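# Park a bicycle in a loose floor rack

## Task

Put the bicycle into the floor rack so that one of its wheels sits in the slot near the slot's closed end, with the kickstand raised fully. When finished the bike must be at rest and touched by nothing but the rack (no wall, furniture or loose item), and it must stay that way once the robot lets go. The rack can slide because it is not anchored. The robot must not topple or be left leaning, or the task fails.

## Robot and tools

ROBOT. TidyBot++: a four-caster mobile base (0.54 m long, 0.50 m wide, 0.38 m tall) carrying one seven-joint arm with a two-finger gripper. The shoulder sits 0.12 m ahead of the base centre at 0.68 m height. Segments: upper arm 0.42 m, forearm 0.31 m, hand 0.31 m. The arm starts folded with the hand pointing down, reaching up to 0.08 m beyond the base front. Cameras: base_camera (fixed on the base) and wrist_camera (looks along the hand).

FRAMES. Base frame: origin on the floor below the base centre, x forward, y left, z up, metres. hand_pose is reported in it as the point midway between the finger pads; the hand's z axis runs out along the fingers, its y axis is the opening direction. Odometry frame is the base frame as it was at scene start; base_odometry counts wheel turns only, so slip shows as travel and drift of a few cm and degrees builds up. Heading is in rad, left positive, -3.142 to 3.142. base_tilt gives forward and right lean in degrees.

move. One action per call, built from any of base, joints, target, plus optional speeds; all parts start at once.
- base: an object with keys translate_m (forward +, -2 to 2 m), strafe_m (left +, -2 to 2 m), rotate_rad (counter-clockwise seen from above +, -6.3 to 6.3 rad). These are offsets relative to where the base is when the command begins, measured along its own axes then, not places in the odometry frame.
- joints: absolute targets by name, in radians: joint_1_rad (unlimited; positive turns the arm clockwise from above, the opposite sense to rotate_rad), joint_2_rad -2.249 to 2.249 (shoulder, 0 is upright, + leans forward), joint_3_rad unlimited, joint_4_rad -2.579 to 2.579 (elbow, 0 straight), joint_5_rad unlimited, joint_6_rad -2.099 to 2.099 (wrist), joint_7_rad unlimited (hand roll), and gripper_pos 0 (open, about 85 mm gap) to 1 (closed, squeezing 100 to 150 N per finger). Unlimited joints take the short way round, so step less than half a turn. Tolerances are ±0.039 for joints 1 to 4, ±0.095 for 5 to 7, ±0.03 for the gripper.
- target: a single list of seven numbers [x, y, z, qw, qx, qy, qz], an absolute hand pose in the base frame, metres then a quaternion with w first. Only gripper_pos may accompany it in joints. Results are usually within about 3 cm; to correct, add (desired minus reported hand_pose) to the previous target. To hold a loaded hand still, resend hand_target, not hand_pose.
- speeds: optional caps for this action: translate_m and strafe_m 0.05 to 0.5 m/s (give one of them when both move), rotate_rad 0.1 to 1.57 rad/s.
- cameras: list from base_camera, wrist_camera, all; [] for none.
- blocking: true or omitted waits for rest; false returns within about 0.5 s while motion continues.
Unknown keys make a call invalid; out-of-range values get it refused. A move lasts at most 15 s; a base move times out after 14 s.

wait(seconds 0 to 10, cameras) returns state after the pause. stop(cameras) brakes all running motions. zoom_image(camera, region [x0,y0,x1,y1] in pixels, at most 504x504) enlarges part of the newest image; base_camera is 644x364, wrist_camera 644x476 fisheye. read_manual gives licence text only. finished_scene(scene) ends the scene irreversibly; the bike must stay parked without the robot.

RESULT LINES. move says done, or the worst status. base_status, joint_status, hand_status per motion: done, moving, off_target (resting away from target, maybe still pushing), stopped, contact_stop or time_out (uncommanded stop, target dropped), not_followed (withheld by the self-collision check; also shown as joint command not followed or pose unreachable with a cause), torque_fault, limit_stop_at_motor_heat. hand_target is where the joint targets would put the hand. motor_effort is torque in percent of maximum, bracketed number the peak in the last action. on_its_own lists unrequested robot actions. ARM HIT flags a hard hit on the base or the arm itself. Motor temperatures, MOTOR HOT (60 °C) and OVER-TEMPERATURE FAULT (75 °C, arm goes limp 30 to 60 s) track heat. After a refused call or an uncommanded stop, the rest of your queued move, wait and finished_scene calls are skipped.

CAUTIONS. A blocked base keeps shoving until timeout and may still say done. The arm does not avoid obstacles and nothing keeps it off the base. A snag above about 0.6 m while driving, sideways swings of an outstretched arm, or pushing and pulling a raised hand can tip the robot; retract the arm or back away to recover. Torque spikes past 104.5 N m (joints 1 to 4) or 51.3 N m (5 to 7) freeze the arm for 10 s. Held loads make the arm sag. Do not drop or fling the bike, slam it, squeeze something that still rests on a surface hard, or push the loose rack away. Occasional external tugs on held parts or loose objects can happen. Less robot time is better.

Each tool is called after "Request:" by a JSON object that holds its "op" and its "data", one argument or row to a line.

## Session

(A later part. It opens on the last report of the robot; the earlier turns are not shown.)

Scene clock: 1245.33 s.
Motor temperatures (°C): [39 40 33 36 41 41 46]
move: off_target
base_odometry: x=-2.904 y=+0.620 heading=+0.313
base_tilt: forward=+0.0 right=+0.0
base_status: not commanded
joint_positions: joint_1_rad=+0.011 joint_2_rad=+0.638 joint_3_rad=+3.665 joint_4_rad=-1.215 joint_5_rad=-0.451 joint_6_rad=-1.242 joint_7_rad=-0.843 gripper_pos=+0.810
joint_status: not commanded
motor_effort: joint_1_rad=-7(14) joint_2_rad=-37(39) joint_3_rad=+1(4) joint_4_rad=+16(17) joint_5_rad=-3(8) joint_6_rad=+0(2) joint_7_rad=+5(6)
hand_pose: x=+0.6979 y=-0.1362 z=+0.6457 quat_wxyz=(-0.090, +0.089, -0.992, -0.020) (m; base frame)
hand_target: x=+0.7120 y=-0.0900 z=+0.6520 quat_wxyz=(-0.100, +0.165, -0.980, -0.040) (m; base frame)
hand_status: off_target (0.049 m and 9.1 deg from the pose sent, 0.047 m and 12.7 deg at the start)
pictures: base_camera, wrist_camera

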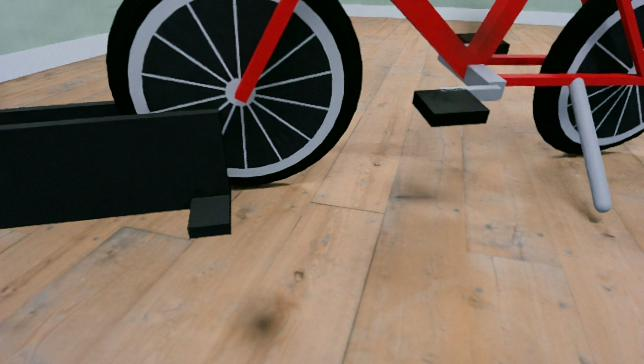

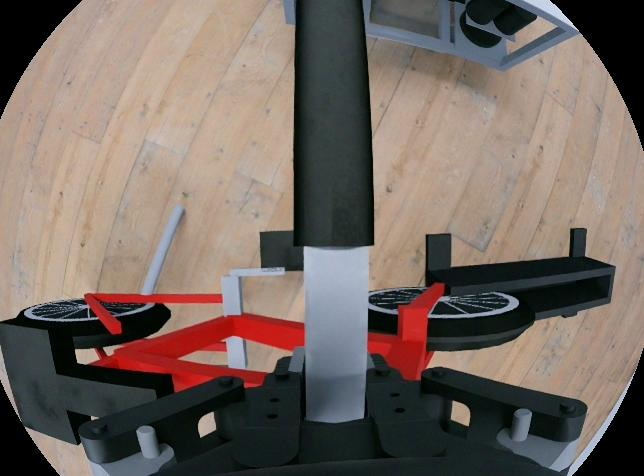

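Request:
{"op": "move", "data": {
  "base": {"translate_m": -0.024, "strafe_m": 0.10},
  "speeds": {"strafe_m": 0.1}
}}

Request:
{"op": "zoom_image", "data": {
  "camera": "base_camera",
  "region": [0, 0, 360, 260]
}}

Scene clock: 1251.13 s.
Motor temperatures (°C): [39 40 33 36 41 41 46]
move: done
base_odometry: x=-2.957 y=+0.708 heading=+0.312
base_tilt: forward=-0.1 right=+0.0
base_status: done
joint_positions: joint_1_rad=+0.109 joint_2_rad=+0.663 joint_3_rad=+3.706 joint_4_rad=-1.203 joint_5_rad=-0.451 joint_6_rad=-1.224 joint_7_rad=-0.842 gripper_pos=+0.810
joint_status: not commanded
motor_effort: joint_1_rad=-27(28) joint_2_rad=-40(44) joint_3_rad=-12(13) joint_4_rad=+15(16) joint_5_rad=-8(11) joint_6_rad=-11(13) joint_7_rad=+6(7)
hand_pose: x=+0.6830 y=-0.2161 z=+0.6394 quat_wxyz=(-0.088, +0.028, -0.996, +0.005) (m; base frame)
hand_target: x=+0.7120 y=-0.0900 z=+0.6520 quat_wxyz=(-0.100, +0.165, -0.980, -0.040) (m; base frame)
hand_status: not commanded
pictures: base_camera, wrist_camera

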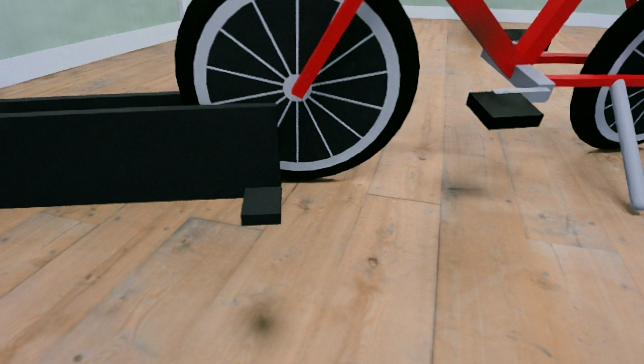

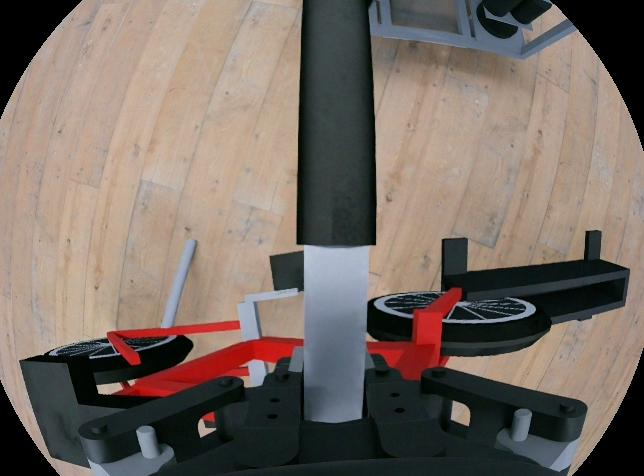

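Scaled by 1.400.

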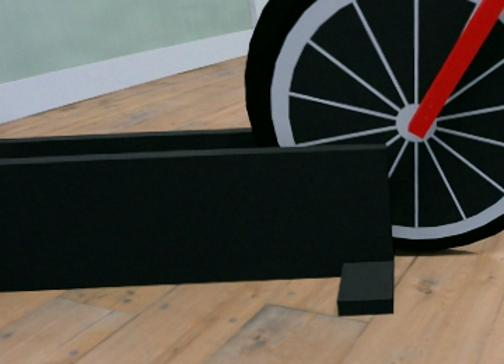

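Request:
{"op": "move", "data": {
  "target": [0.712, -0.12, 0.70, -0.10, 0.10, -0.988, -0.04]
}}

Scene clock: 1270.83 s.
Motor temperatures (°C): [40 40 33 36 41 41 46]
move: off_target
base_odometry: x=-2.957 y=+0.708 heading=+0.312
base_tilt: forward=+0.0 right=+0.1
base_status: not commanded
joint_positions: joint_1_rad=+0.120 joint_2_rad=+0.698 joint_3_rad=+3.680 joint_4_rad=-1.110 joint_5_rad=-0.450 joint_6_rad=-1.296 joint_7_rad=-0.855 gripper_pos=+0.810
joint_status: not commanded
motor_effort: joint_1_rad=-16(27) joint_2_rad=-51(53) joint_3_rad=-4(11) joint_4_rad=+21(22) joint_5_rad=-8(8) joint_6_rad=-4(10) joint_7_rad=+4(7)
hand_pose: x=+0.6980 y=-0.2043 z=+0.6446 quat_wxyz=(-0.081, +0.044, -0.996, -0.005) (m; base frame)
hand_target: x=+0.7120 y=-0.1200 z=+0.7000 quat_wxyz=(-0.100, +0.100, -0.989, -0.040) (m; base frame)
hand_status: off_target (0.102 m and 7.9 deg from the pose sent, 0.117 m and 9.9 deg at the start)
pictures: base_camera, wrist_camera

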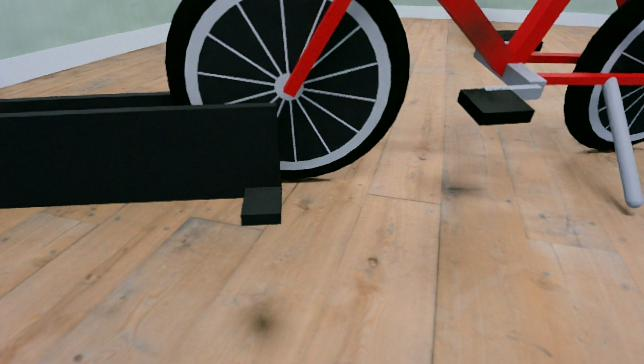

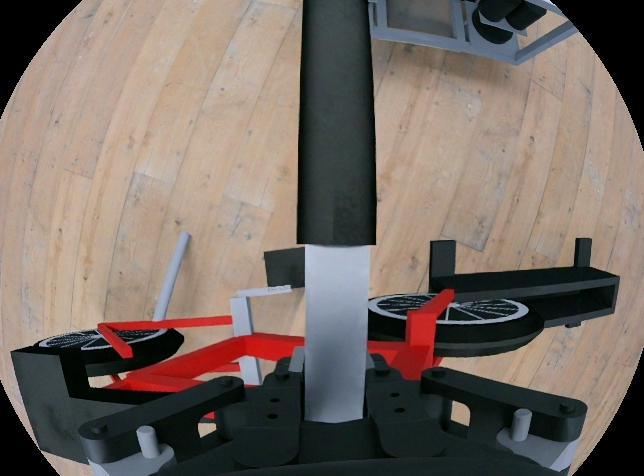

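Request:
{"op": "move", "data": {
  "target": [0.712, -0.10, 0.74, -0.10, 0.10, -0.988, -0.04]
}}

Scene clock: 1274.10 s.
Motor temperatures (°C): [40 40 33 36 41 41 46]
move: off_target
base_odometry: x=-2.958 y=+0.708 heading=+0.312
base_tilt: forward=+0.0 right=+0.0
base_status: not commanded
joint_positions: joint_1_rad=+0.058 joint_2_rad=+0.722 joint_3_rad=+3.627 joint_4_rad=-1.020 joint_5_rad=-0.436 joint_6_rad=-1.386 joint_7_rad=-0.930 gripper_pos=+0.810
joint_status: not commanded
motor_effort: joint_1_rad=-5(17) joint_2_rad=-59(61) joint_3_rad=+2(4) joint_4_rad=+23(26) joint_5_rad=-5(9) joint_6_rad=-4(6) joint_7_rad=+5(6)
hand_pose: x=+0.7187 y=-0.1368 z=+0.6524 quat_wxyz=(-0.065, +0.076, -0.995, -0.030) (m; base frame)
hand_target: x=+0.7120 y=-0.1000 z=+0.7400 quat_wxyz=(-0.100, +0.100, -0.989, -0.040) (m; base frame)
hand_status: off_target (0.095 m and 5.0 deg from the pose sent, 0.142 m and 7.9 deg at the start)
pictures: base_camera, wrist_camera

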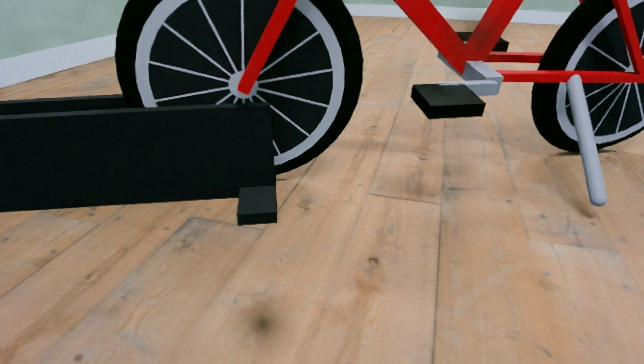

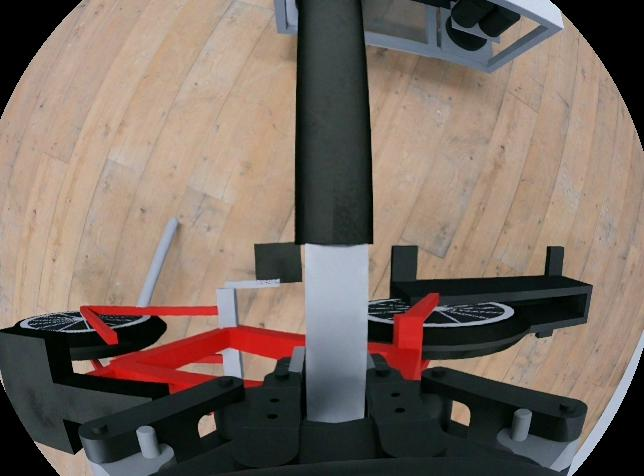

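Request:
{"op": "move", "data": {
  "base": {"translate_m": -0.019, "strafe_m": 0.08},
  "speeds": {"strafe_m": 0.1}
}}

Scene clock: 1279.03 s.
Motor temperatures (°C): [40 40 33 36 41 41 46]
move: done
base_odometry: x=-3.000 y=+0.778 heading=+0.312
base_tilt: forward=+0.0 right=+0.1
base_status: done
joint_positions: joint_1_rad=+0.078 joint_2_rad=+0.725 joint_3_rad=+3.628 joint_4_rad=-1.016 joint_5_rad=-0.428 joint_6_rad=-1.392 joint_7_rad=-0.936 gripper_pos=+0.810
joint_status: not commanded
motor_effort: joint_1_rad=-9(14) joint_2_rad=-58(62) joint_3_rad=+0(3) joint_4_rad=+22(24) joint_5_rad=-7(9) joint_6_rad=-5(10) joint_7_rad=+6(6)
hand_pose: x=+0.7146 y=-0.1502 z=+0.6514 quat_wxyz=(-0.061, +0.065, -0.996, -0.027) (m; base frame)
hand_target: x=+0.7120 y=-0.1000 z=+0.7400 quat_wxyz=(-0.100, +0.100, -0.989, -0.040) (m; base frame)
hand_status: not commanded
pictures: base_camera, wrist_camera

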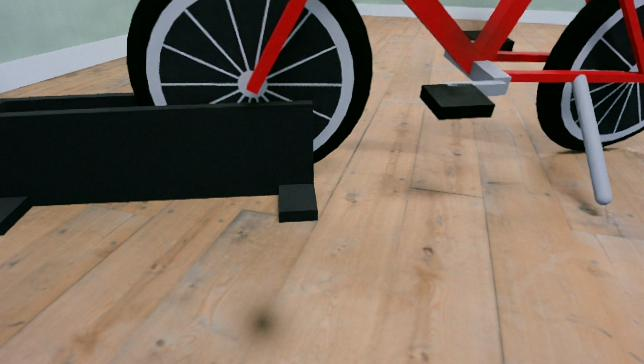

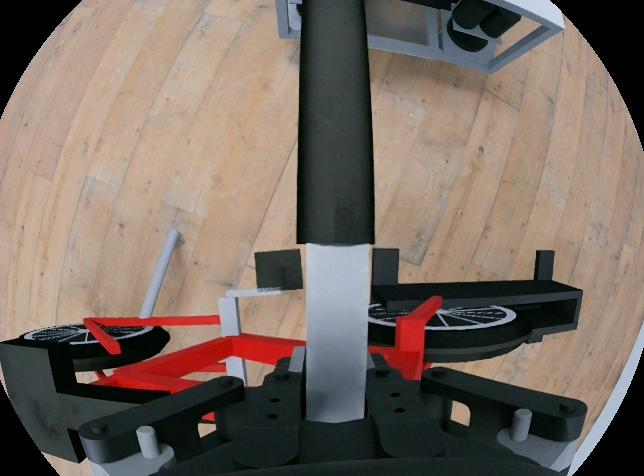

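Request:
{"op": "move", "data": {
  "target": [0.712, -0.10, 0.68, -0.10, 0.11, -0.988, -0.04],
  "cameras": []
}}

Request:
{"op": "move", "data": {
  "base": {"translate_m": -0.024, "strafe_m": 0.10},
  "speeds": {"strafe_m": 0.1}
}}

Scene clock: 1287.60 s.
Motor temperatures (°C): [40 41 33 36 41 41 46]
move: off_target
base_odometry: x=-3.000 y=+0.778 heading=+0.312
base_tilt: forward=+0.0 right=+0.0
base_status: not commanded
joint_positions: joint_1_rad=+0.057 joint_2_rad=+0.691 joint_3_rad=+3.644 joint_4_rad=-1.097 joint_5_rad=-0.428 joint_6_rad=-1.340 joint_7_rad=-0.936 gripper_pos=+0.810
joint_status: not commanded
motor_effort: joint_1_rad=-10(10) joint_2_rad=-45(59) joint_3_rad=-1(1) joint_4_rad=+15(24) joint_5_rad=-4(7) joint_6_rad=-7(9) joint_7_rad=+4(6)
hand_pose: x=+0.7036 y=-0.1495 z=+0.6481 quat_wxyz=(-0.066, +0.054, -0.996, -0.024) (m; base frame)
hand_target: x=+0.7120 y=-0.1000 z=+0.6800 quat_wxyz=(-0.100, +0.110, -0.988, -0.040) (m; base frame)
hand_status: off_target (0.059 m and 7.8 deg from the pose sent, 0.058 m and 7.1 deg at the start)
pictures: none
No camera images: "cameras" was empty.

Scene clock: 1289.23 s.
Motor temperatures (°C): [40 41 33 36 41 41 46]
move: done
base_odometry: x=-3.054 y=+0.866 heading=+0.311
base_tilt: forward=+0.0 right=+0.0
base_status: done
joint_positions: joint_1_rad=+0.056 joint_2_rad=+0.687 joint_3_rad=+3.670 joint_4_rad=-1.120 joint_5_rad=-0.428 joint_6_rad=-1.333 joint_7_rad=-0.936 gripper_pos=+0.810
joint_status: not commanded
motor_effort: joint_1_rad=-12(18) joint_2_rad=-45(49) joint_3_rad=-2(6) joint_4_rad=+18(20) joint_5_rad=-4(8) joint_6_rad=-5(9) joint_7_rad=+7(8)
hand_pose: x=+0.6950 y=-0.1609 z=+0.6451 quat_wxyz=(-0.060, +0.041, -0.997, -0.018) (m; base frame)
hand_target: x=+0.7120 y=-0.1000 z=+0.6800 quat_wxyz=(-0.100, +0.110, -0.988, -0.040) (m; base frame)
hand_status: not commanded
pictures: base_camera, wrist_camera

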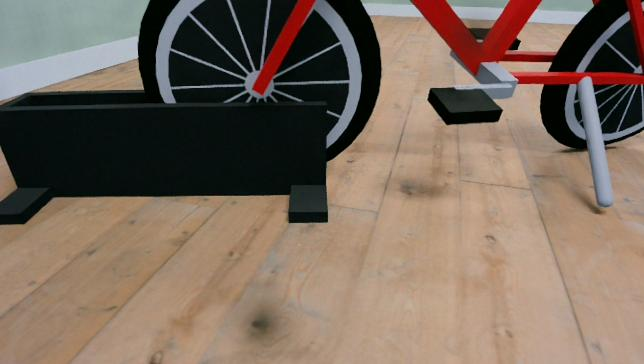

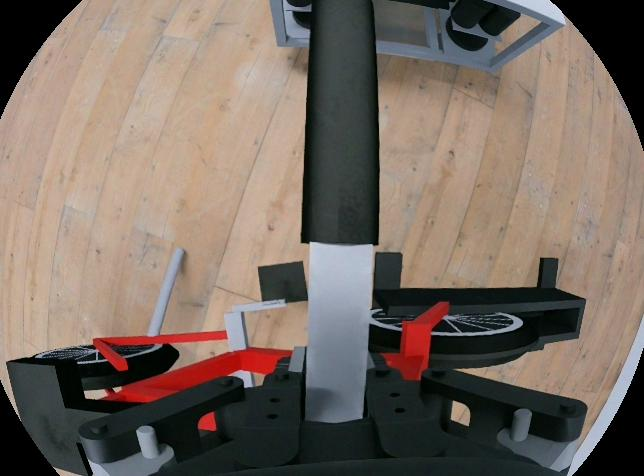

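Request:
{"op": "move", "data": {
  "target": [0.775, -0.13, 0.670, -0.075, 0.044, -0.996, -0.025]
}}

Scene clock: 1305.40 s.
Motor temperatures (°C): [40 41 33 36 41 41 46]
move: off_target
base_odometry: x=-3.054 y=+0.866 heading=+0.311
base_tilt: forward=+0.0 right=+0.1
base_status: not commanded
joint_positions: joint_1_rad=+0.120 joint_2_rad=+0.844 joint_3_rad=+3.586 joint_4_rad=-0.740 joint_5_rad=-0.428 joint_6_rad=-1.485 joint_7_rad=-1.045 gripper_pos=+0.810
joint_status: not commanded
motor_effort: joint_1_rad=-6(12) joint_2_rad=-44(45) joint_3_rad=+1(3) joint_4_rad=+19(22) joint_5_rad=-5(5) joint_6_rad=+7(7) joint_7_rad=+1(8)
hand_pose: x=+0.7696 y=-0.1514 z=+0.6609 quat_wxyz=(-0.077, +0.054, -0.995, -0.017) (m; base frame)
hand_target: x=+0.7750 y=-0.1300 z=+0.6700 quat_wxyz=(-0.075, +0.044, -0.996, -0.025) (m; base frame)
hand_status: off_target (0.024 m and 1.5 deg from the pose sent, 0.089 m and 1.9 deg at the start)
pictures: base_camera, wrist_camera

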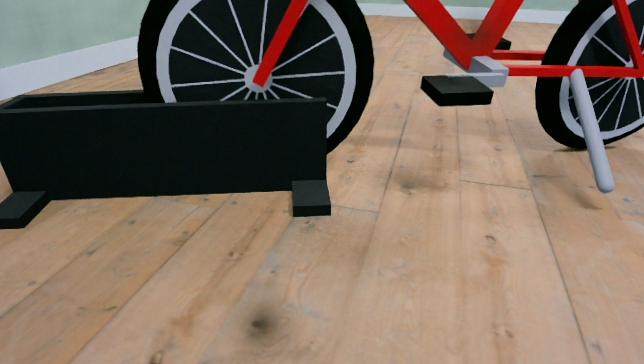

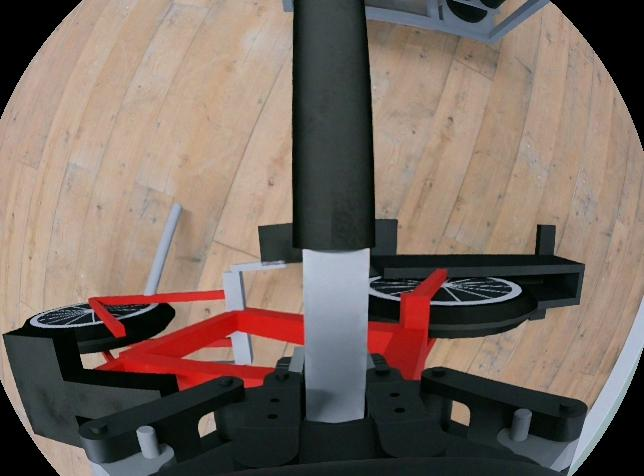

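Request:
{"op": "move", "data": {
  "base": {"translate_m": -0.008, "strafe_m": 0.08},
  "speeds": {"strafe_m": 0.15}
}}

Scene clock: 1310.40 s.
Motor temperatures (°C): [40 41 33 36 41 41 46]
move: done
base_odometry: x=-3.086 y=+0.939 heading=+0.311
base_tilt: forward=-0.1 right=+0.0
base_status: done
joint_positions: joint_1_rad=+0.122 joint_2_rad=+0.849 joint_3_rad=+3.570 joint_4_rad=-0.729 joint_5_rad=-0.416 joint_6_rad=-1.494 joint_7_rad=-1.062 gripper_pos=+0.810
joint_status: not commanded
motor_effort: joint_1_rad=-4(13) joint_2_rad=-43(46) joint_3_rad=+2(3) joint_4_rad=+18(20) joint_5_rad=-4(9) joint_6_rad=+6(8) joint_7_rad=+1(3)
hand_pose: x=+0.7699 y=-0.1476 z=+0.6602 quat_wxyz=(-0.073, +0.052, -0.996, -0.019) (m; base frame)
hand_target: x=+0.7750 y=-0.1300 z=+0.6700 quat_wxyz=(-0.075, +0.044, -0.996, -0.025) (m; base frame)
hand_status: not commanded
pictures: base_camera, wrist_camera

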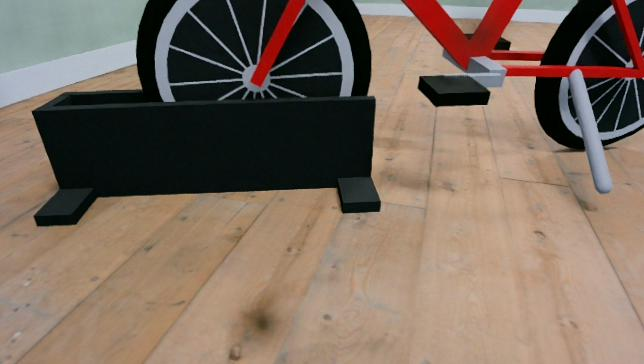

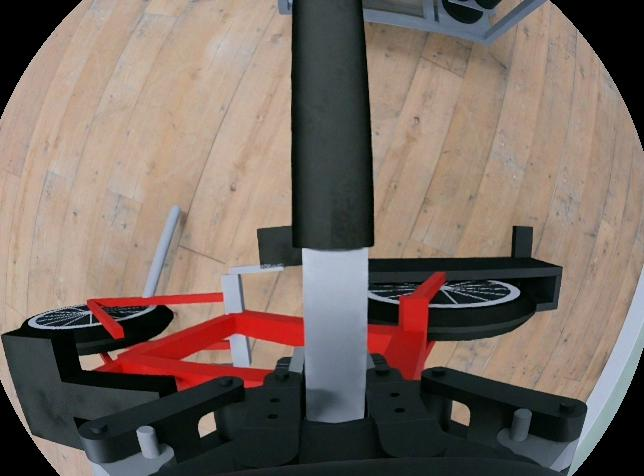

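Request:
{"op": "move", "data": {
  "base": {"translate_m": -0.008, "strafe_m": 0.08},
  "speeds": {"strafe_m": 0.1}
}}

Request:
{"op": "zoom_image", "data": {
  "camera": "base_camera",
  "region": [0, 0, 400, 260]
}}

Scene clock: 1315.77 s.
Motor temperatures (°C): [40 41 33 36 41 41 46]
move: done
base_odometry: x=-3.119 y=+1.013 heading=+0.311
base_tilt: forward=+0.0 right=+0.0
base_status: done
joint_positions: joint_1_rad=+0.119 joint_2_rad=+0.851 joint_3_rad=+3.567 joint_4_rad=-0.726 joint_5_rad=-0.414 joint_6_rad=-1.495 joint_7_rad=-1.062 gripper_pos=+0.810
joint_status: not commanded
motor_effort: joint_1_rad=-4(11) joint_2_rad=-42(46) joint_3_rad=+2(4) joint_4_rad=+17(18) joint_5_rad=-4(8) joint_6_rad=+6(7) joint_7_rad=+1(2)
hand_pose: x=+0.7708 y=-0.1447 z=+0.6596 quat_wxyz=(-0.073, +0.055, -0.996, -0.019) (m; base frame)
hand_target: x=+0.7750 y=-0.1300 z=+0.6700 quat_wxyz=(-0.075, +0.044, -0.996, -0.025) (m; base frame)
hand_status: not commanded
pictures: base_camera, wrist_camera

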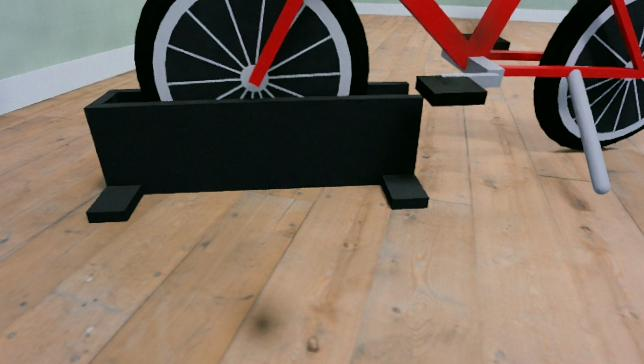

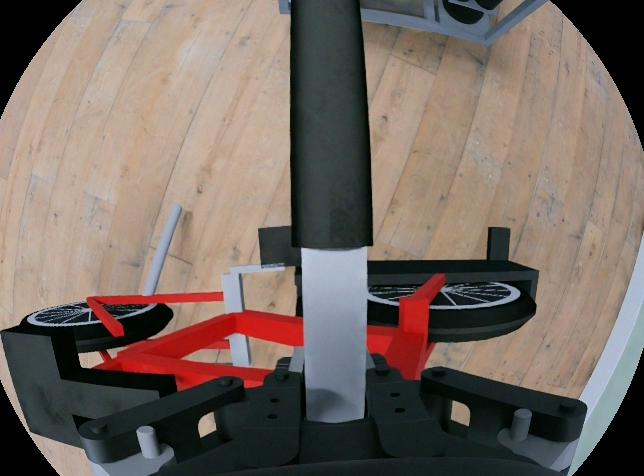

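Scaled by 1.260.

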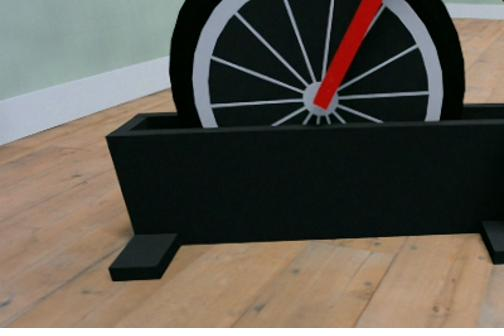

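Request:
{"op": "move", "data": {
  "base": {"translate_m": -0.005, "strafe_m": 0.055},
  "speeds": {"strafe_m": 0.1}
}}

Request:
{"op": "zoom_image", "data": {
  "camera": "base_camera",
  "region": [0, 0, 400, 260]
}}

Scene clock: 1321.23 s.
Motor temperatures (°C): [40 41 33 36 41 41 46]
move: done
base_odometry: x=-3.140 y=+1.064 heading=+0.311
base_tilt: forward=+0.0 right=+0.0
base_status: done
joint_positions: joint_1_rad=+0.117 joint_2_rad=+0.852 joint_3_rad=+3.565 joint_4_rad=-0.723 joint_5_rad=-0.414 joint_6_rad=-1.496 joint_7_rad=-1.063 gripper_pos=+0.810
joint_status: not commanded
motor_effort: joint_1_rad=-3(10) joint_2_rad=-42(46) joint_3_rad=+2(4) joint_4_rad=+16(19) joint_5_rad=-3(7) joint_6_rad=+5(7) joint_7_rad=+1(2)
hand_pose: x=+0.7719 y=-0.1426 z=+0.6595 quat_wxyz=(-0.073, +0.057, -0.996, -0.020) (m; base frame)
hand_target: x=+0.7750 y=-0.1300 z=+0.6700 quat_wxyz=(-0.075, +0.044, -0.996, -0.025) (m; base frame)
hand_status: not commanded
pictures: base_camera, wrist_camera

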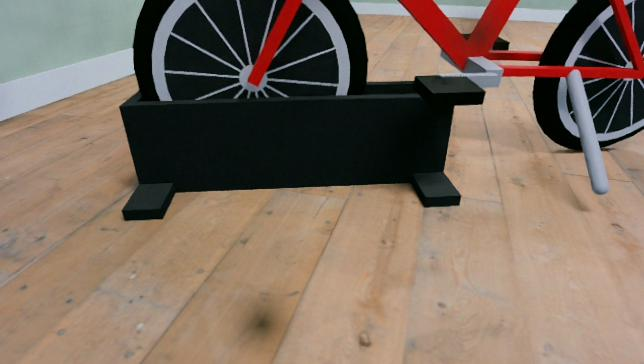

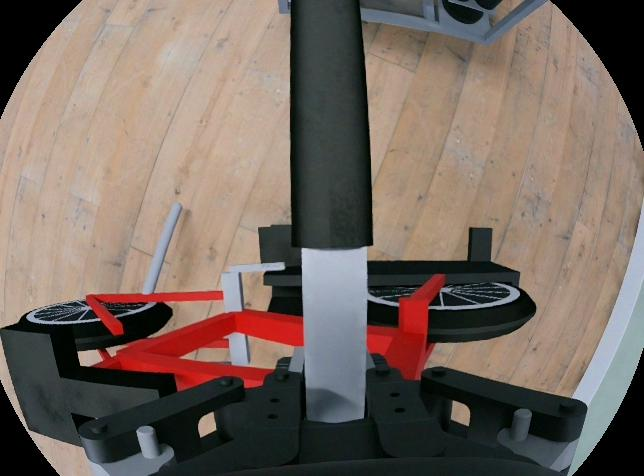

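Scaled by 1.260.

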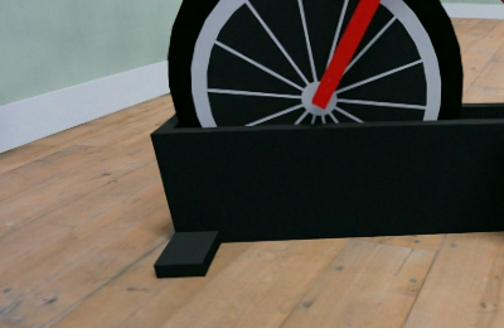

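Request:
{"op": "move", "data": {
  "base": {"translate_m": -0.002, "strafe_m": 0.025},
  "speeds": {"strafe_m": 0.1},
  "cameras": []
}}

Request:
{"op": "move", "data": {
  "target": [0.80, -0.135, 0.668, -0.06, 0.05, -0.996, -0.025]
}}

Scene clock: 1329.30 s.
Motor temperatures (°C): [40 41 33 36 41 41 46]
move: done
base_odometry: x=-3.150 y=+1.087 heading=+0.311
base_tilt: forward=-0.1 right=+0.1
base_status: done
joint_positions: joint_1_rad=+0.141 joint_2_rad=+0.854 joint_3_rad=+3.569 joint_4_rad=-0.723 joint_5_rad=-0.412 joint_6_rad=-1.496 joint_7_rad=-1.063 gripper_pos=+0.810
joint_status: not commanded
motor_effort: joint_1_rad=-7(9) joint_2_rad=-44(47) joint_3_rad=+0(2) joint_4_rad=+17(18) joint_5_rad=-6(8) joint_6_rad=+3(5) joint_7_rad=+0(1)
hand_pose: x=+0.7676 y=-0.1605 z=+0.6588 quat_wxyz=(-0.072, +0.044, -0.996, -0.016) (m; base frame)
hand_target: x=+0.7750 y=-0.1300 z=+0.6700 quat_wxyz=(-0.075, +0.044, -0.996, -0.025) (m; base frame)
hand_status: not commanded
pictures: none
No camera images: "cameras" was empty.

Scene clock: 1330.77 s.
Motor temperatures (°C): [40 41 33 36 41 41 46]
move: off_target
base_odometry: x=-3.150 y=+1.087 heading=+0.311
base_tilt: forward=-0.1 right=+0.0
base_status: not commanded
joint_positions: joint_1_rad=+0.213 joint_2_rad=+0.993 joint_3_rad=+3.438 joint_4_rad=-0.384 joint_5_rad=-0.342 joint_6_rad=-1.659 joint_7_rad=-1.141 gripper_pos=+0.810
joint_status: not commanded
motor_effort: joint_1_rad=-7(8) joint_2_rad=-46(47) joint_3_rad=-3(3) joint_4_rad=+18(18) joint_5_rad=-6(6) joint_6_rad=+5(7) joint_7_rad=+2(2)
hand_pose: x=+0.8011 y=-0.1579 z=+0.6657 quat_wxyz=(-0.072, +0.059, -0.995, -0.019) (m; base frame)
hand_target: x=+0.8000 y=-0.1350 z=+0.6680 quat_wxyz=(-0.060, +0.050, -0.997, -0.025) (m; base frame)
hand_status: off_target (0.023 m and 1.8 deg from the pose sent, 0.042 m and 1.8 deg at the start)
pictures: base_camera, wrist_camera

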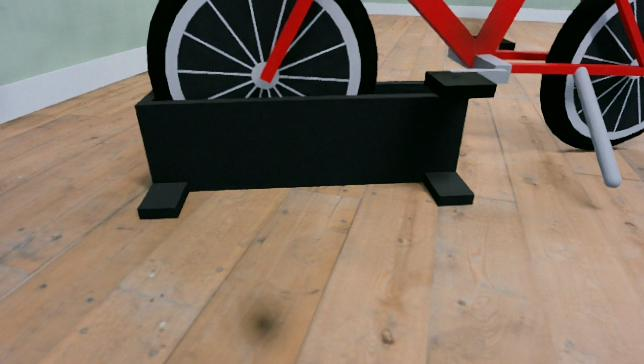

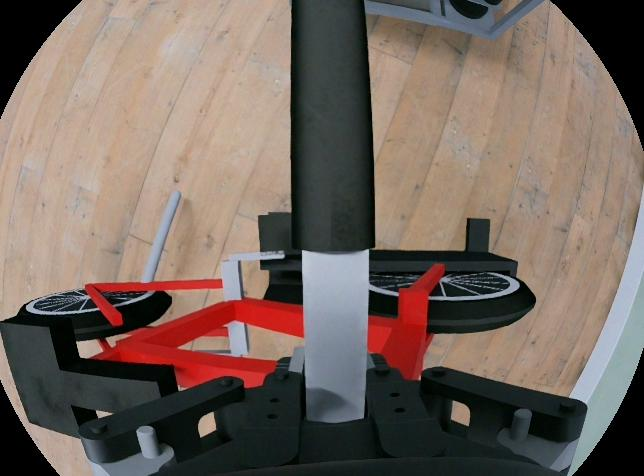

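Request:
{"op": "move", "data": {
  "base": {"translate_m": 0.04},
  "speeds": {"translate_m": 0.08}
}}

Scene clock: 1334.57 s.
Motor temperatures (°C): [40 41 33 36 41 41 46]
move: done
base_odometry: x=-3.112 y=+1.099 heading=+0.311
base_tilt: forward=+0.0 right=+0.1
base_status: done
joint_positions: joint_1_rad=+0.214 joint_2_rad=+0.992 joint_3_rad=+3.433 joint_4_rad=-0.370 joint_5_rad=-0.342 joint_6_rad=-1.680 joint_7_rad=-1.141 gripper_pos=+0.810
joint_status: not commanded
motor_effort: joint_1_rad=-7(8) joint_2_rad=-42(47) joint_3_rad=-2(2) joint_4_rad=+16(17) joint_5_rad=-5(6) joint_6_rad=+7(8) joint_7_rad=+0(2)
hand_pose: x=+0.7982 y=-0.1548 z=+0.6700 quat_wxyz=(-0.069, +0.062, -0.995, -0.022) (m; base frame)
hand_target: x=+0.8000 y=-0.1350 z=+0.6680 quat_wxyz=(-0.060, +0.050, -0.997, -0.025) (m; base frame)
hand_status: not commanded
pictures: base_camera, wrist_camera

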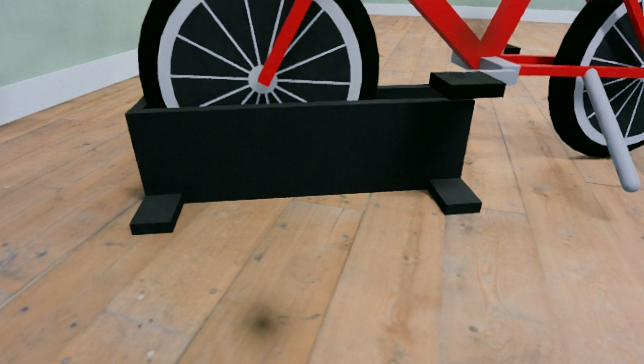

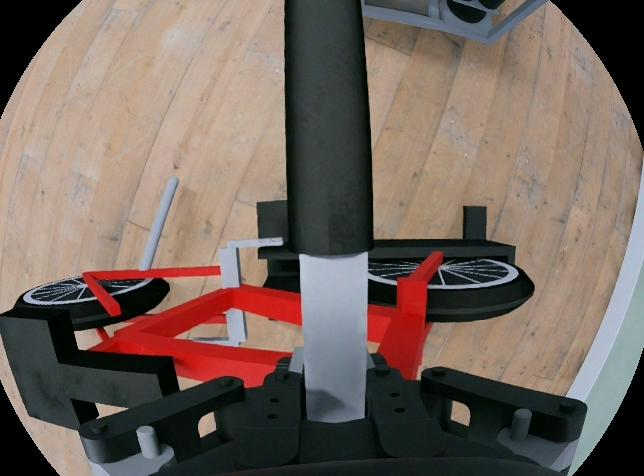

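Request:
{"op": "move", "data": {
  "target": [0.70, -0.14, 0.66, -0.08, 0.05, -0.995, -0.025],
  "cameras": []
}}

Request:
{"op": "move", "data": {
  "target": [0.66, -0.145, 0.65, -0.10, 0.05, -0.994, -0.025]
}}

Scene clock: 1345.97 s.
Motor temperatures (°C): [39 41 33 36 41 41 46]
move: off_target
base_odometry: x=-3.112 y=+1.099 heading=+0.311
base_tilt: forward=+0.0 right=+0.1
base_status: not commanded
joint_positions: joint_1_rad=+0.048 joint_2_rad=+0.684 joint_3_rad=+3.665 joint_4_rad=-1.108 joint_5_rad=-0.380 joint_6_rad=-1.370 joint_7_rad=-1.018 gripper_pos=+0.810
joint_status: not commanded
motor_effort: joint_1_rad=-3(7) joint_2_rad=-38(43) joint_3_rad=+3(5) joint_4_rad=+13(16) joint_5_rad=-1(6) joint_6_rad=-4(7) joint_7_rad=+1(2)
hand_pose: x=+0.6839 y=-0.1614 z=+0.6483 quat_wxyz=(-0.038, +0.013, -0.999, -0.009) (m; base frame)
hand_target: x=+0.7000 y=-0.1400 z=+0.6600 quat_wxyz=(-0.080, +0.050, -0.995, -0.025) (m; base frame)
hand_status: off_target (0.029 m and 6.7 deg from the pose sent, 0.100 m and 1.9 deg at the start)
pictures: none
No camera images: "cameras" was empty.

Scene clock: 1347.30 s.
Motor temperatures (°C): [39 41 33 36 41 41 46]
move: off_target
base_odometry: x=-3.112 y=+1.099 heading=+0.311
base_tilt: forward=+0.0 right=+0.0
base_status: not commanded
joint_positions: joint_1_rad=+0.016 joint_2_rad=+0.581 joint_3_rad=+3.719 joint_4_rad=-1.339 joint_5_rad=-0.414 joint_6_rad=-1.225 joint_7_rad=-0.926 gripper_pos=+0.810
joint_status: not commanded
motor_effort: joint_1_rad=-4(5) joint_2_rad=-35(38) joint_3_rad=+3(5) joint_4_rad=+13(13) joint_5_rad=+1(2) joint_6_rad=-3(5) joint_7_rad=+4(4)
hand_pose: x=+0.6462 y=-0.1673 z=+0.6409 quat_wxyz=(-0.063, +0.009, -0.998, -0.013) (m; base frame)
hand_target: x=+0.6600 y=-0.1450 z=+0.6500 quat_wxyz=(-0.100, +0.050, -0.993, -0.025) (m; base frame)
hand_status: off_target (0.028 m and 6.5 deg from the pose sent, 0.029 m and 8.5 deg at the start)
pictures: base_camera, wrist_camera

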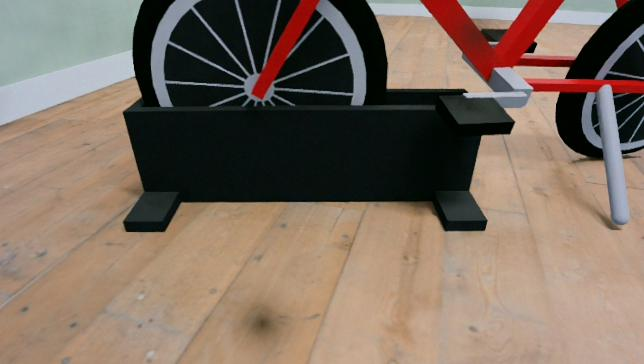

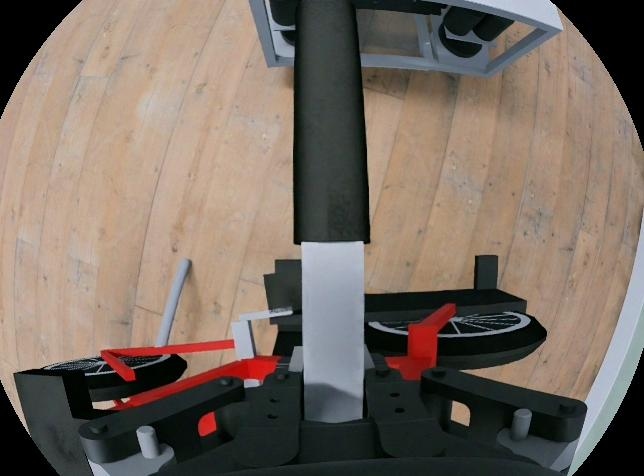

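Request:
{"op": "move", "data": {
  "target": [0.63, -0.147, 0.64, -0.12, 0.035, -0.992, -0.025]
}}

Scene clock: 1351.87 s.
Motor temperatures (°C): [39 41 33 36 41 41 46]
move: off_target
base_odometry: x=-3.112 y=+1.099 heading=+0.311
base_tilt: forward=+0.0 right=+0.0
base_status: not commanded
joint_positions: joint_1_rad=-0.004 joint_2_rad=+0.501 joint_3_rad=+3.750 joint_4_rad=-1.505 joint_5_rad=-0.438 joint_6_rad=-1.103 joint_7_rad=-0.877 gripper_pos=+0.810
joint_status: not commanded
motor_effort: joint_1_rad=-5(6) joint_2_rad=-31(34) joint_3_rad=+2(5) joint_4_rad=+12(13) joint_5_rad=+1(3) joint_6_rad=-3(5) joint_7_rad=+3(4)
hand_pose: x=+0.6196 y=-0.1707 z=+0.6354 quat_wxyz=(-0.089, -0.004, -0.996, -0.013) (m; base frame)
hand_target: x=+0.6300 y=-0.1470 z=+0.6400 quat_wxyz=(-0.120, +0.035, -0.992, -0.025) (m; base frame)
hand_status: off_target (0.026 m and 5.9 deg from the pose sent, 0.026 m and 7.3 deg at the start)
pictures: base_camera, wrist_camera

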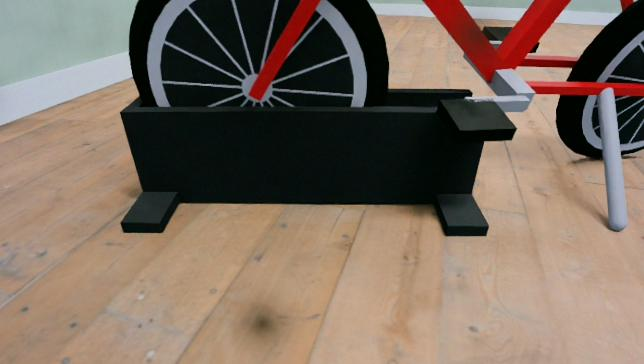

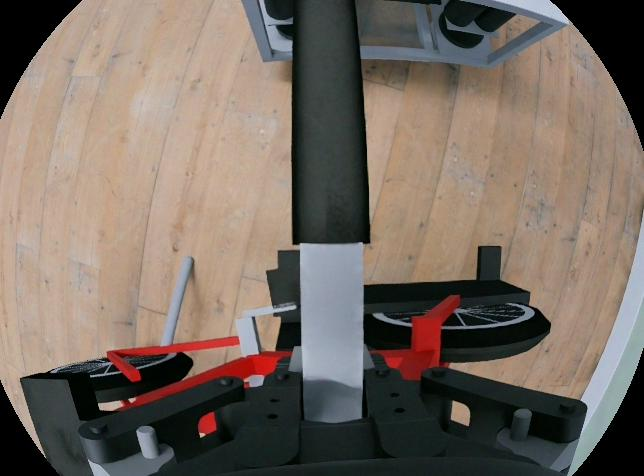

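Request:
{"op": "move", "data": {
  "target": [0.60, -0.15, 0.63, -0.14, 0.02, -0.99, -0.025]
}}

Scene clock: 1355.47 s.
Motor temperatures (°C): [39 41 33 36 41 41 46]
move: off_target
base_odometry: x=-3.112 y=+1.100 heading=+0.311
base_tilt: forward=+0.0 right=+0.1
base_status: not commanded
joint_positions: joint_1_rad=-0.021 joint_2_rad=+0.436 joint_3_rad=+3.753 joint_4_rad=-1.629 joint_5_rad=-0.479 joint_6_rad=-0.951 joint_7_rad=-0.825 gripper_pos=+0.810
joint_status: not commanded
motor_effort: joint_1_rad=-2(4) joint_2_rad=-29(31) joint_3_rad=+4(5) joint_4_rad=+5(11) joint_5_rad=+3(3) joint_6_rad=-7(9) joint_7_rad=+2(3)
hand_pose: x=+0.6181 y=-0.1713 z=+0.6356 quat_wxyz=(-0.139, -0.007, -0.990, -0.003) (m; base frame)
hand_target: x=+0.6000 y=-0.1500 z=+0.6300 quat_wxyz=(-0.140, +0.020, -0.990, -0.025) (m; base frame)
hand_status: off_target (0.029 m and 4.0 deg from the pose sent, 0.029 m and 6.6 deg at the start)
pictures: base_camera, wrist_camera

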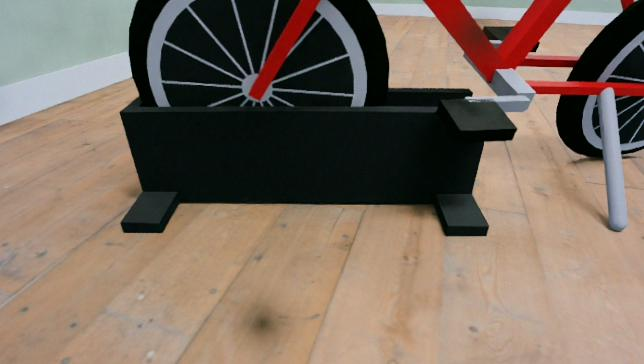

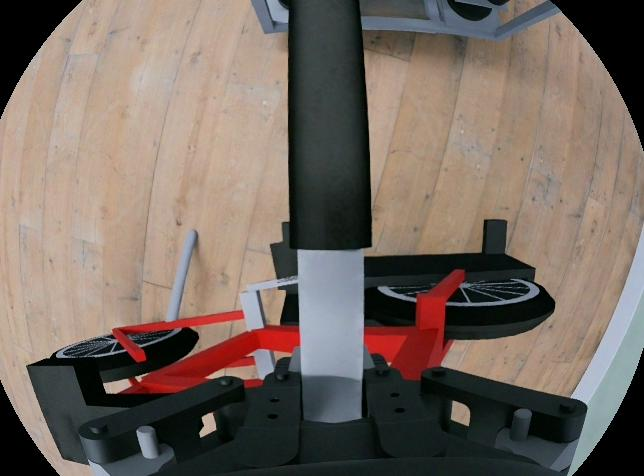

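Request:
{"op": "move", "data": {
  "target": [0.625, -0.160, 0.64, -0.14, 0.008, -0.990, -0.015],
  "cameras": []
}}

Request:
{"op": "move", "data": {
  "joints": {"gripper_pos": 0.55}
}}

Scene clock: 1359.50 s.
Motor temperatures (°C): [39 41 33 36 41 41 46]
move: off_target
base_odometry: x=-3.112 y=+1.100 heading=+0.311
base_tilt: forward=+0.0 right=+0.0
base_status: not commanded
joint_positions: joint_1_rad=-0.025 joint_2_rad=+0.443 joint_3_rad=+3.758 joint_4_rad=-1.619 joint_5_rad=-0.480 joint_6_rad=-0.957 joint_7_rad=-0.825 gripper_pos=+0.810
joint_status: not commanded
motor_effort: joint_1_rad=-2(2) joint_2_rad=-30(31) joint_3_rad=+5(6) joint_4_rad=+14(14) joint_5_rad=+2(4) joint_6_rad=-1(8) joint_7_rad=+2(3)
hand_pose: x=+0.6207 y=-0.1716 z=+0.6359 quat_wxyz=(-0.138, -0.005, -0.990, -0.002) (m; base frame)
hand_target: x=+0.6250 y=-0.1600 z=+0.6400 quat_wxyz=(-0.140, +0.008, -0.990, -0.015) (m; base frame)
hand_status: off_target (0.013 m and 2.1 deg from the pose sent, 0.014 m and 2.2 deg at the start)
pictures: none
No camera images: "cameras" was empty.

Scene clock: 1360.23 s.
Motor temperatures (°C): [39 41 33 36 41 41 46]
move: done
base_odometry: x=-3.112 y=+1.100 heading=+0.311
base_tilt: forward=-0.1 right=+0.1
base_status: not commanded
joint_positions: joint_1_rad=-0.030 joint_2_rad=+0.443 joint_3_rad=+3.758 joint_4_rad=-1.619 joint_5_rad=-0.480 joint_6_rad=-0.957 joint_7_rad=-0.825 gripper_pos=+0.550
joint_status: all done
motor_effort: joint_1_rad=-1(1) joint_2_rad=-28(31) joint_3_rad=+5(6) joint_4_rad=+14(15) joint_5_rad=-1(2) joint_6_rad=+2(3) joint_7_rad=+0(2)
hand_pose: x=+0.6216 y=-0.1691 z=+0.6358 quat_wxyz=(-0.138, -0.002, -0.990, -0.002) (m; base frame)
hand_target: x=+0.6250 y=-0.1600 z=+0.6400 quat_wxyz=(-0.140, +0.008, -0.990, -0.015) (m; base frame)
hand_status: not commanded
pictures: base_camera, wrist_camera

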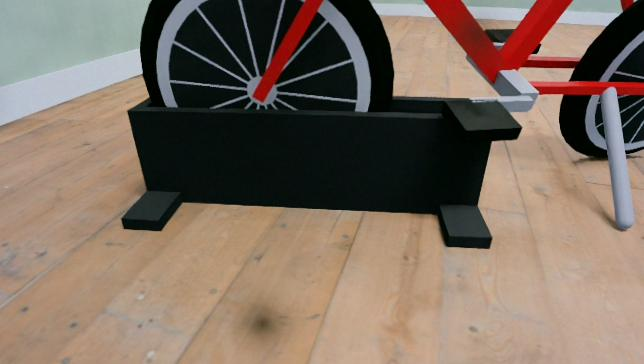

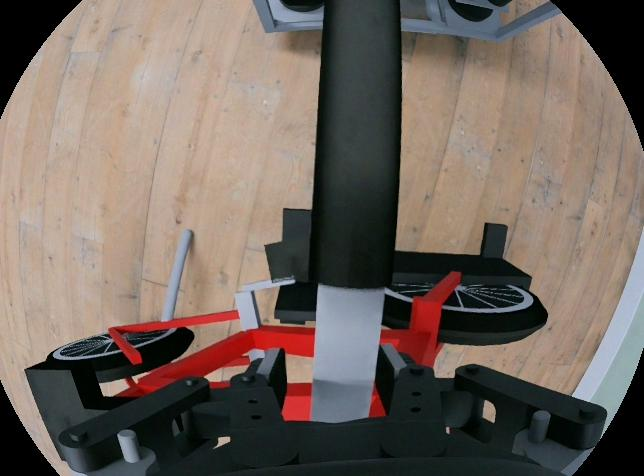

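Request:
{"op": "move", "data": {
  "joints": {"gripper_pos": 0.2},
  "cameras": []
}}

Request:
{"op": "move", "data": {
  "target": [0.565, -0.165, 0.84, -0.14, 0.008, -0.990, -0.015]
}}

Scene clock: 1381.70 s.
Motor temperatures (°C): [39 41 33 36 41 41 46]
move: done
base_odometry: x=-3.112 y=+1.100 heading=+0.311
base_tilt: forward=-0.1 right=+0.0
base_status: not commanded
joint_positions: joint_1_rad=-0.030 joint_2_rad=+0.443 joint_3_rad=+3.758 joint_4_rad=-1.619 joint_5_rad=-0.480 joint_6_rad=-0.957 joint_7_rad=-0.825 gripper_pos=+0.200
joint_status: all done
motor_effort: joint_1_rad=-1(1) joint_2_rad=-28(29) joint_3_rad=+5(6) joint_4_rad=+14(15) joint_5_rad=-1(1) joint_6_rad=+1(3) joint_7_rad=+0(0)
hand_pose: x=+0.6216 y=-0.1691 z=+0.6358 quat_wxyz=(-0.138, -0.002, -0.990, -0.002) (m; base frame)
hand_target: x=+0.6250 y=-0.1600 z=+0.6400 quat_wxyz=(-0.140, +0.008, -0.990, -0.015) (m; base frame)
hand_status: not commanded
pictures: none
No camera images: "cameras" was empty.

Scene clock: 1383.57 s.
Motor temperatures (°C): [39 41 33 36 41 41 46]
move: off_target
base_odometry: x=-3.112 y=+1.099 heading=+0.311
base_tilt: forward=+0.0 right=+0.1
base_status: not commanded
joint_positions: joint_1_rad=+0.072 joint_2_rad=+0.231 joint_3_rad=+3.671 joint_4_rad=-1.246 joint_5_rad=-0.358 joint_6_rad=-1.426 joint_7_rad=-0.918 gripper_pos=+0.200
joint_status: not commanded
motor_effort: joint_1_rad=-1(1) joint_2_rad=-23(31) joint_3_rad=+4(6) joint_4_rad=+16(17) joint_5_rad=-2(2) joint_6_rad=+3(3) joint_7_rad=+0(0)
hand_pose: x=+0.5914 y=-0.1603 z=+0.8376 quat_wxyz=(-0.178, +0.037, -0.983, -0.022) (m; base frame)
hand_target: x=+0.5650 y=-0.1650 z=+0.8400 quat_wxyz=(-0.140, +0.008, -0.990, -0.015) (m; base frame)
hand_status: off_target (0.027 m and 5.6 deg from the pose sent, 0.212 m and 1.9 deg at the start)
pictures: base_camera, wrist_camera

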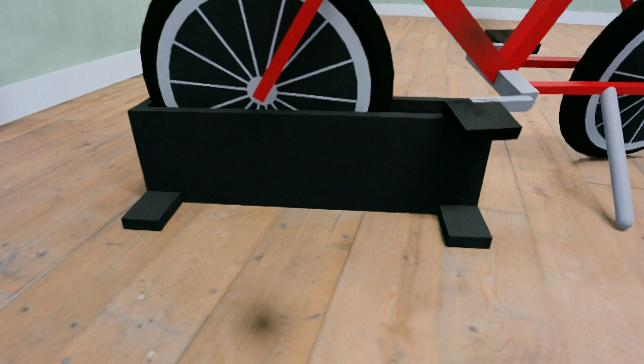

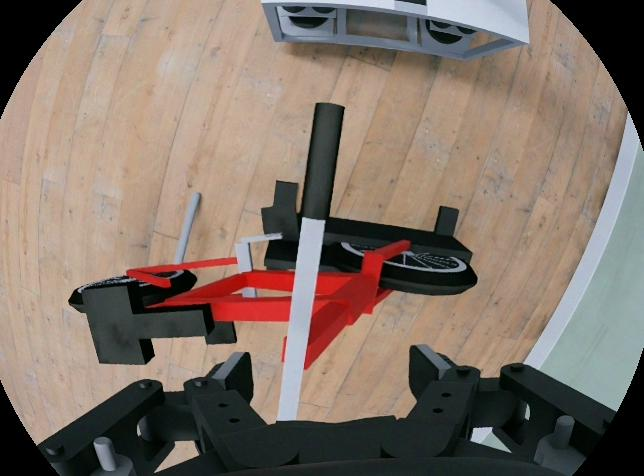

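Request:
{"op": "move", "data": {
  "base": {"strafe_m": -0.45},
  "joints": {"joint_1_rad": 0, "joint_2_rad": 0.1, "joint_3_rad": 3.14, "joint_4_rad": -1.9, "joint_5_rad": 0, "joint_6_rad": -1.0, "joint_7_rad": 1.57, "gripper_pos": 1.0}
}}

Scene clock: 1403.97 s.
Motor temperatures (°C): [39 40 33 36 41 41 46]
move: done
base_odometry: x=-2.974 y=+0.671 heading=+0.312
base_tilt: forward=-0.1 right=+0.0
base_status: done
joint_positions: joint_1_rad=+0.009 joint_2_rad=+0.126 joint_3_rad=+3.155 joint_4_rad=-1.874 joint_5_rad=-0.074 joint_6_rad=-1.078 joint_7_rad=+1.489 gripper_pos=+0.999
joint_status: all done
motor_effort: joint_1_rad=-1(3) joint_2_rad=-19(24) joint_3_rad=+2(5) joint_4_rad=+15(17) joint_5_rad=+0(2) joint_6_rad=+1(4) joint_7_rad=+0(1)
hand_pose: x=+0.4783 y=+0.0135 z=+0.6583 quat_wxyz=(-0.033, +0.997, -0.069, +0.031) (m; base frame)
hand_target: x=+0.4908 y=+0.0019 z=+0.6615 quat_wxyz=(+0.000, +0.997, +0.000, +0.071) (m; base frame)
hand_status: not commanded
pictures: base_camera, wrist_camera

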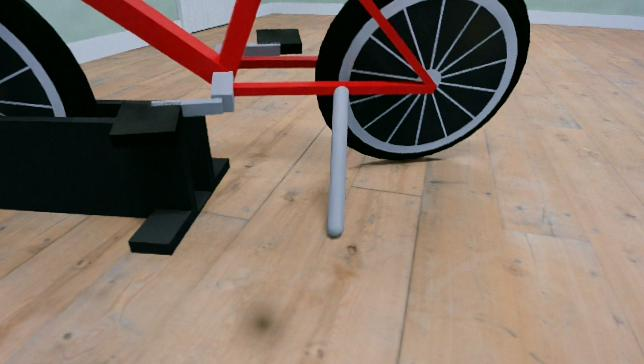

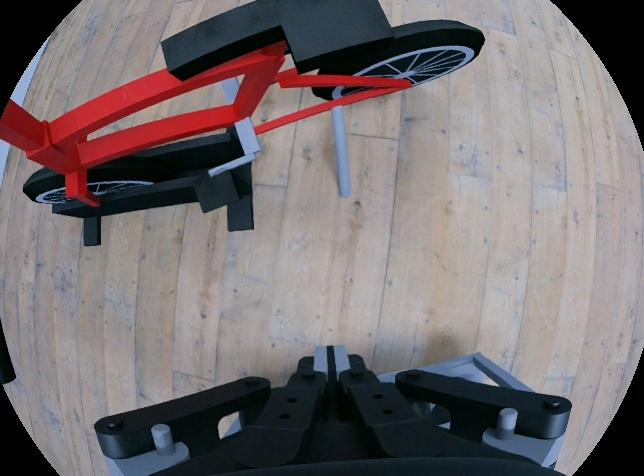

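Request:
{"op": "move", "data": {
  "target": [0.66, 0.10, 0.16, 0.0, 0.924, 0.03, 0.383]
}}

Scene clock: 1417.80 s.
Motor temperatures (°C): [39 40 33 36 41 41 46]
move: off_target
base_odometry: x=-2.974 y=+0.671 heading=+0.312
base_tilt: forward=-0.1 right=+0.0
base_status: not commanded
joint_positions: joint_1_rad=-0.309 joint_2_rad=+1.559 joint_3_rad=+3.171 joint_4_rad=-1.874 joint_5_rad=-0.121 joint_6_rad=+0.962 joint_7_rad=+1.492 gripper_pos=+0.999
joint_status: not commanded
motor_effort: joint_1_rad=-1(2) joint_2_rad=-34(38) joint_3_rad=+2(3) joint_4_rad=-2(15) joint_5_rad=+0(1) joint_6_rad=+7(7) joint_7_rad=+0(0)
hand_pose: x=+0.6302 y=+0.1154 z=+0.1430 quat_wxyz=(-0.015, +0.941, +0.064, +0.333) (m; base frame)
hand_target: x=+0.6600 y=+0.1000 z=+0.1600 quat_wxyz=(+0.000, +0.923, +0.030, +0.383) (m; base frame)
hand_status: off_target (0.038 m and 7.4 deg from the pose sent, 0.537 m and 43.2 deg at the start)
pictures: base_camera, wrist_camera

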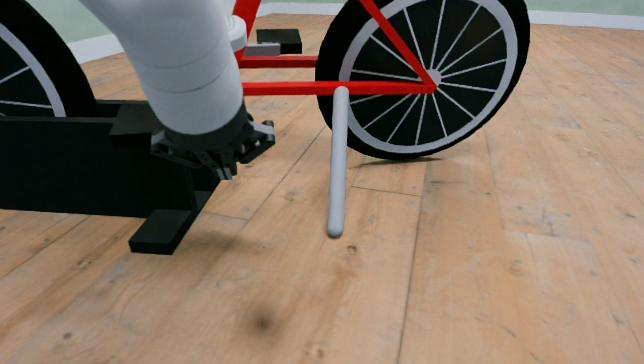

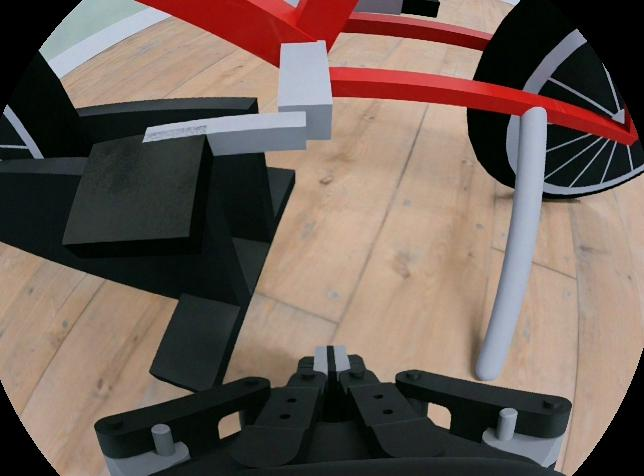

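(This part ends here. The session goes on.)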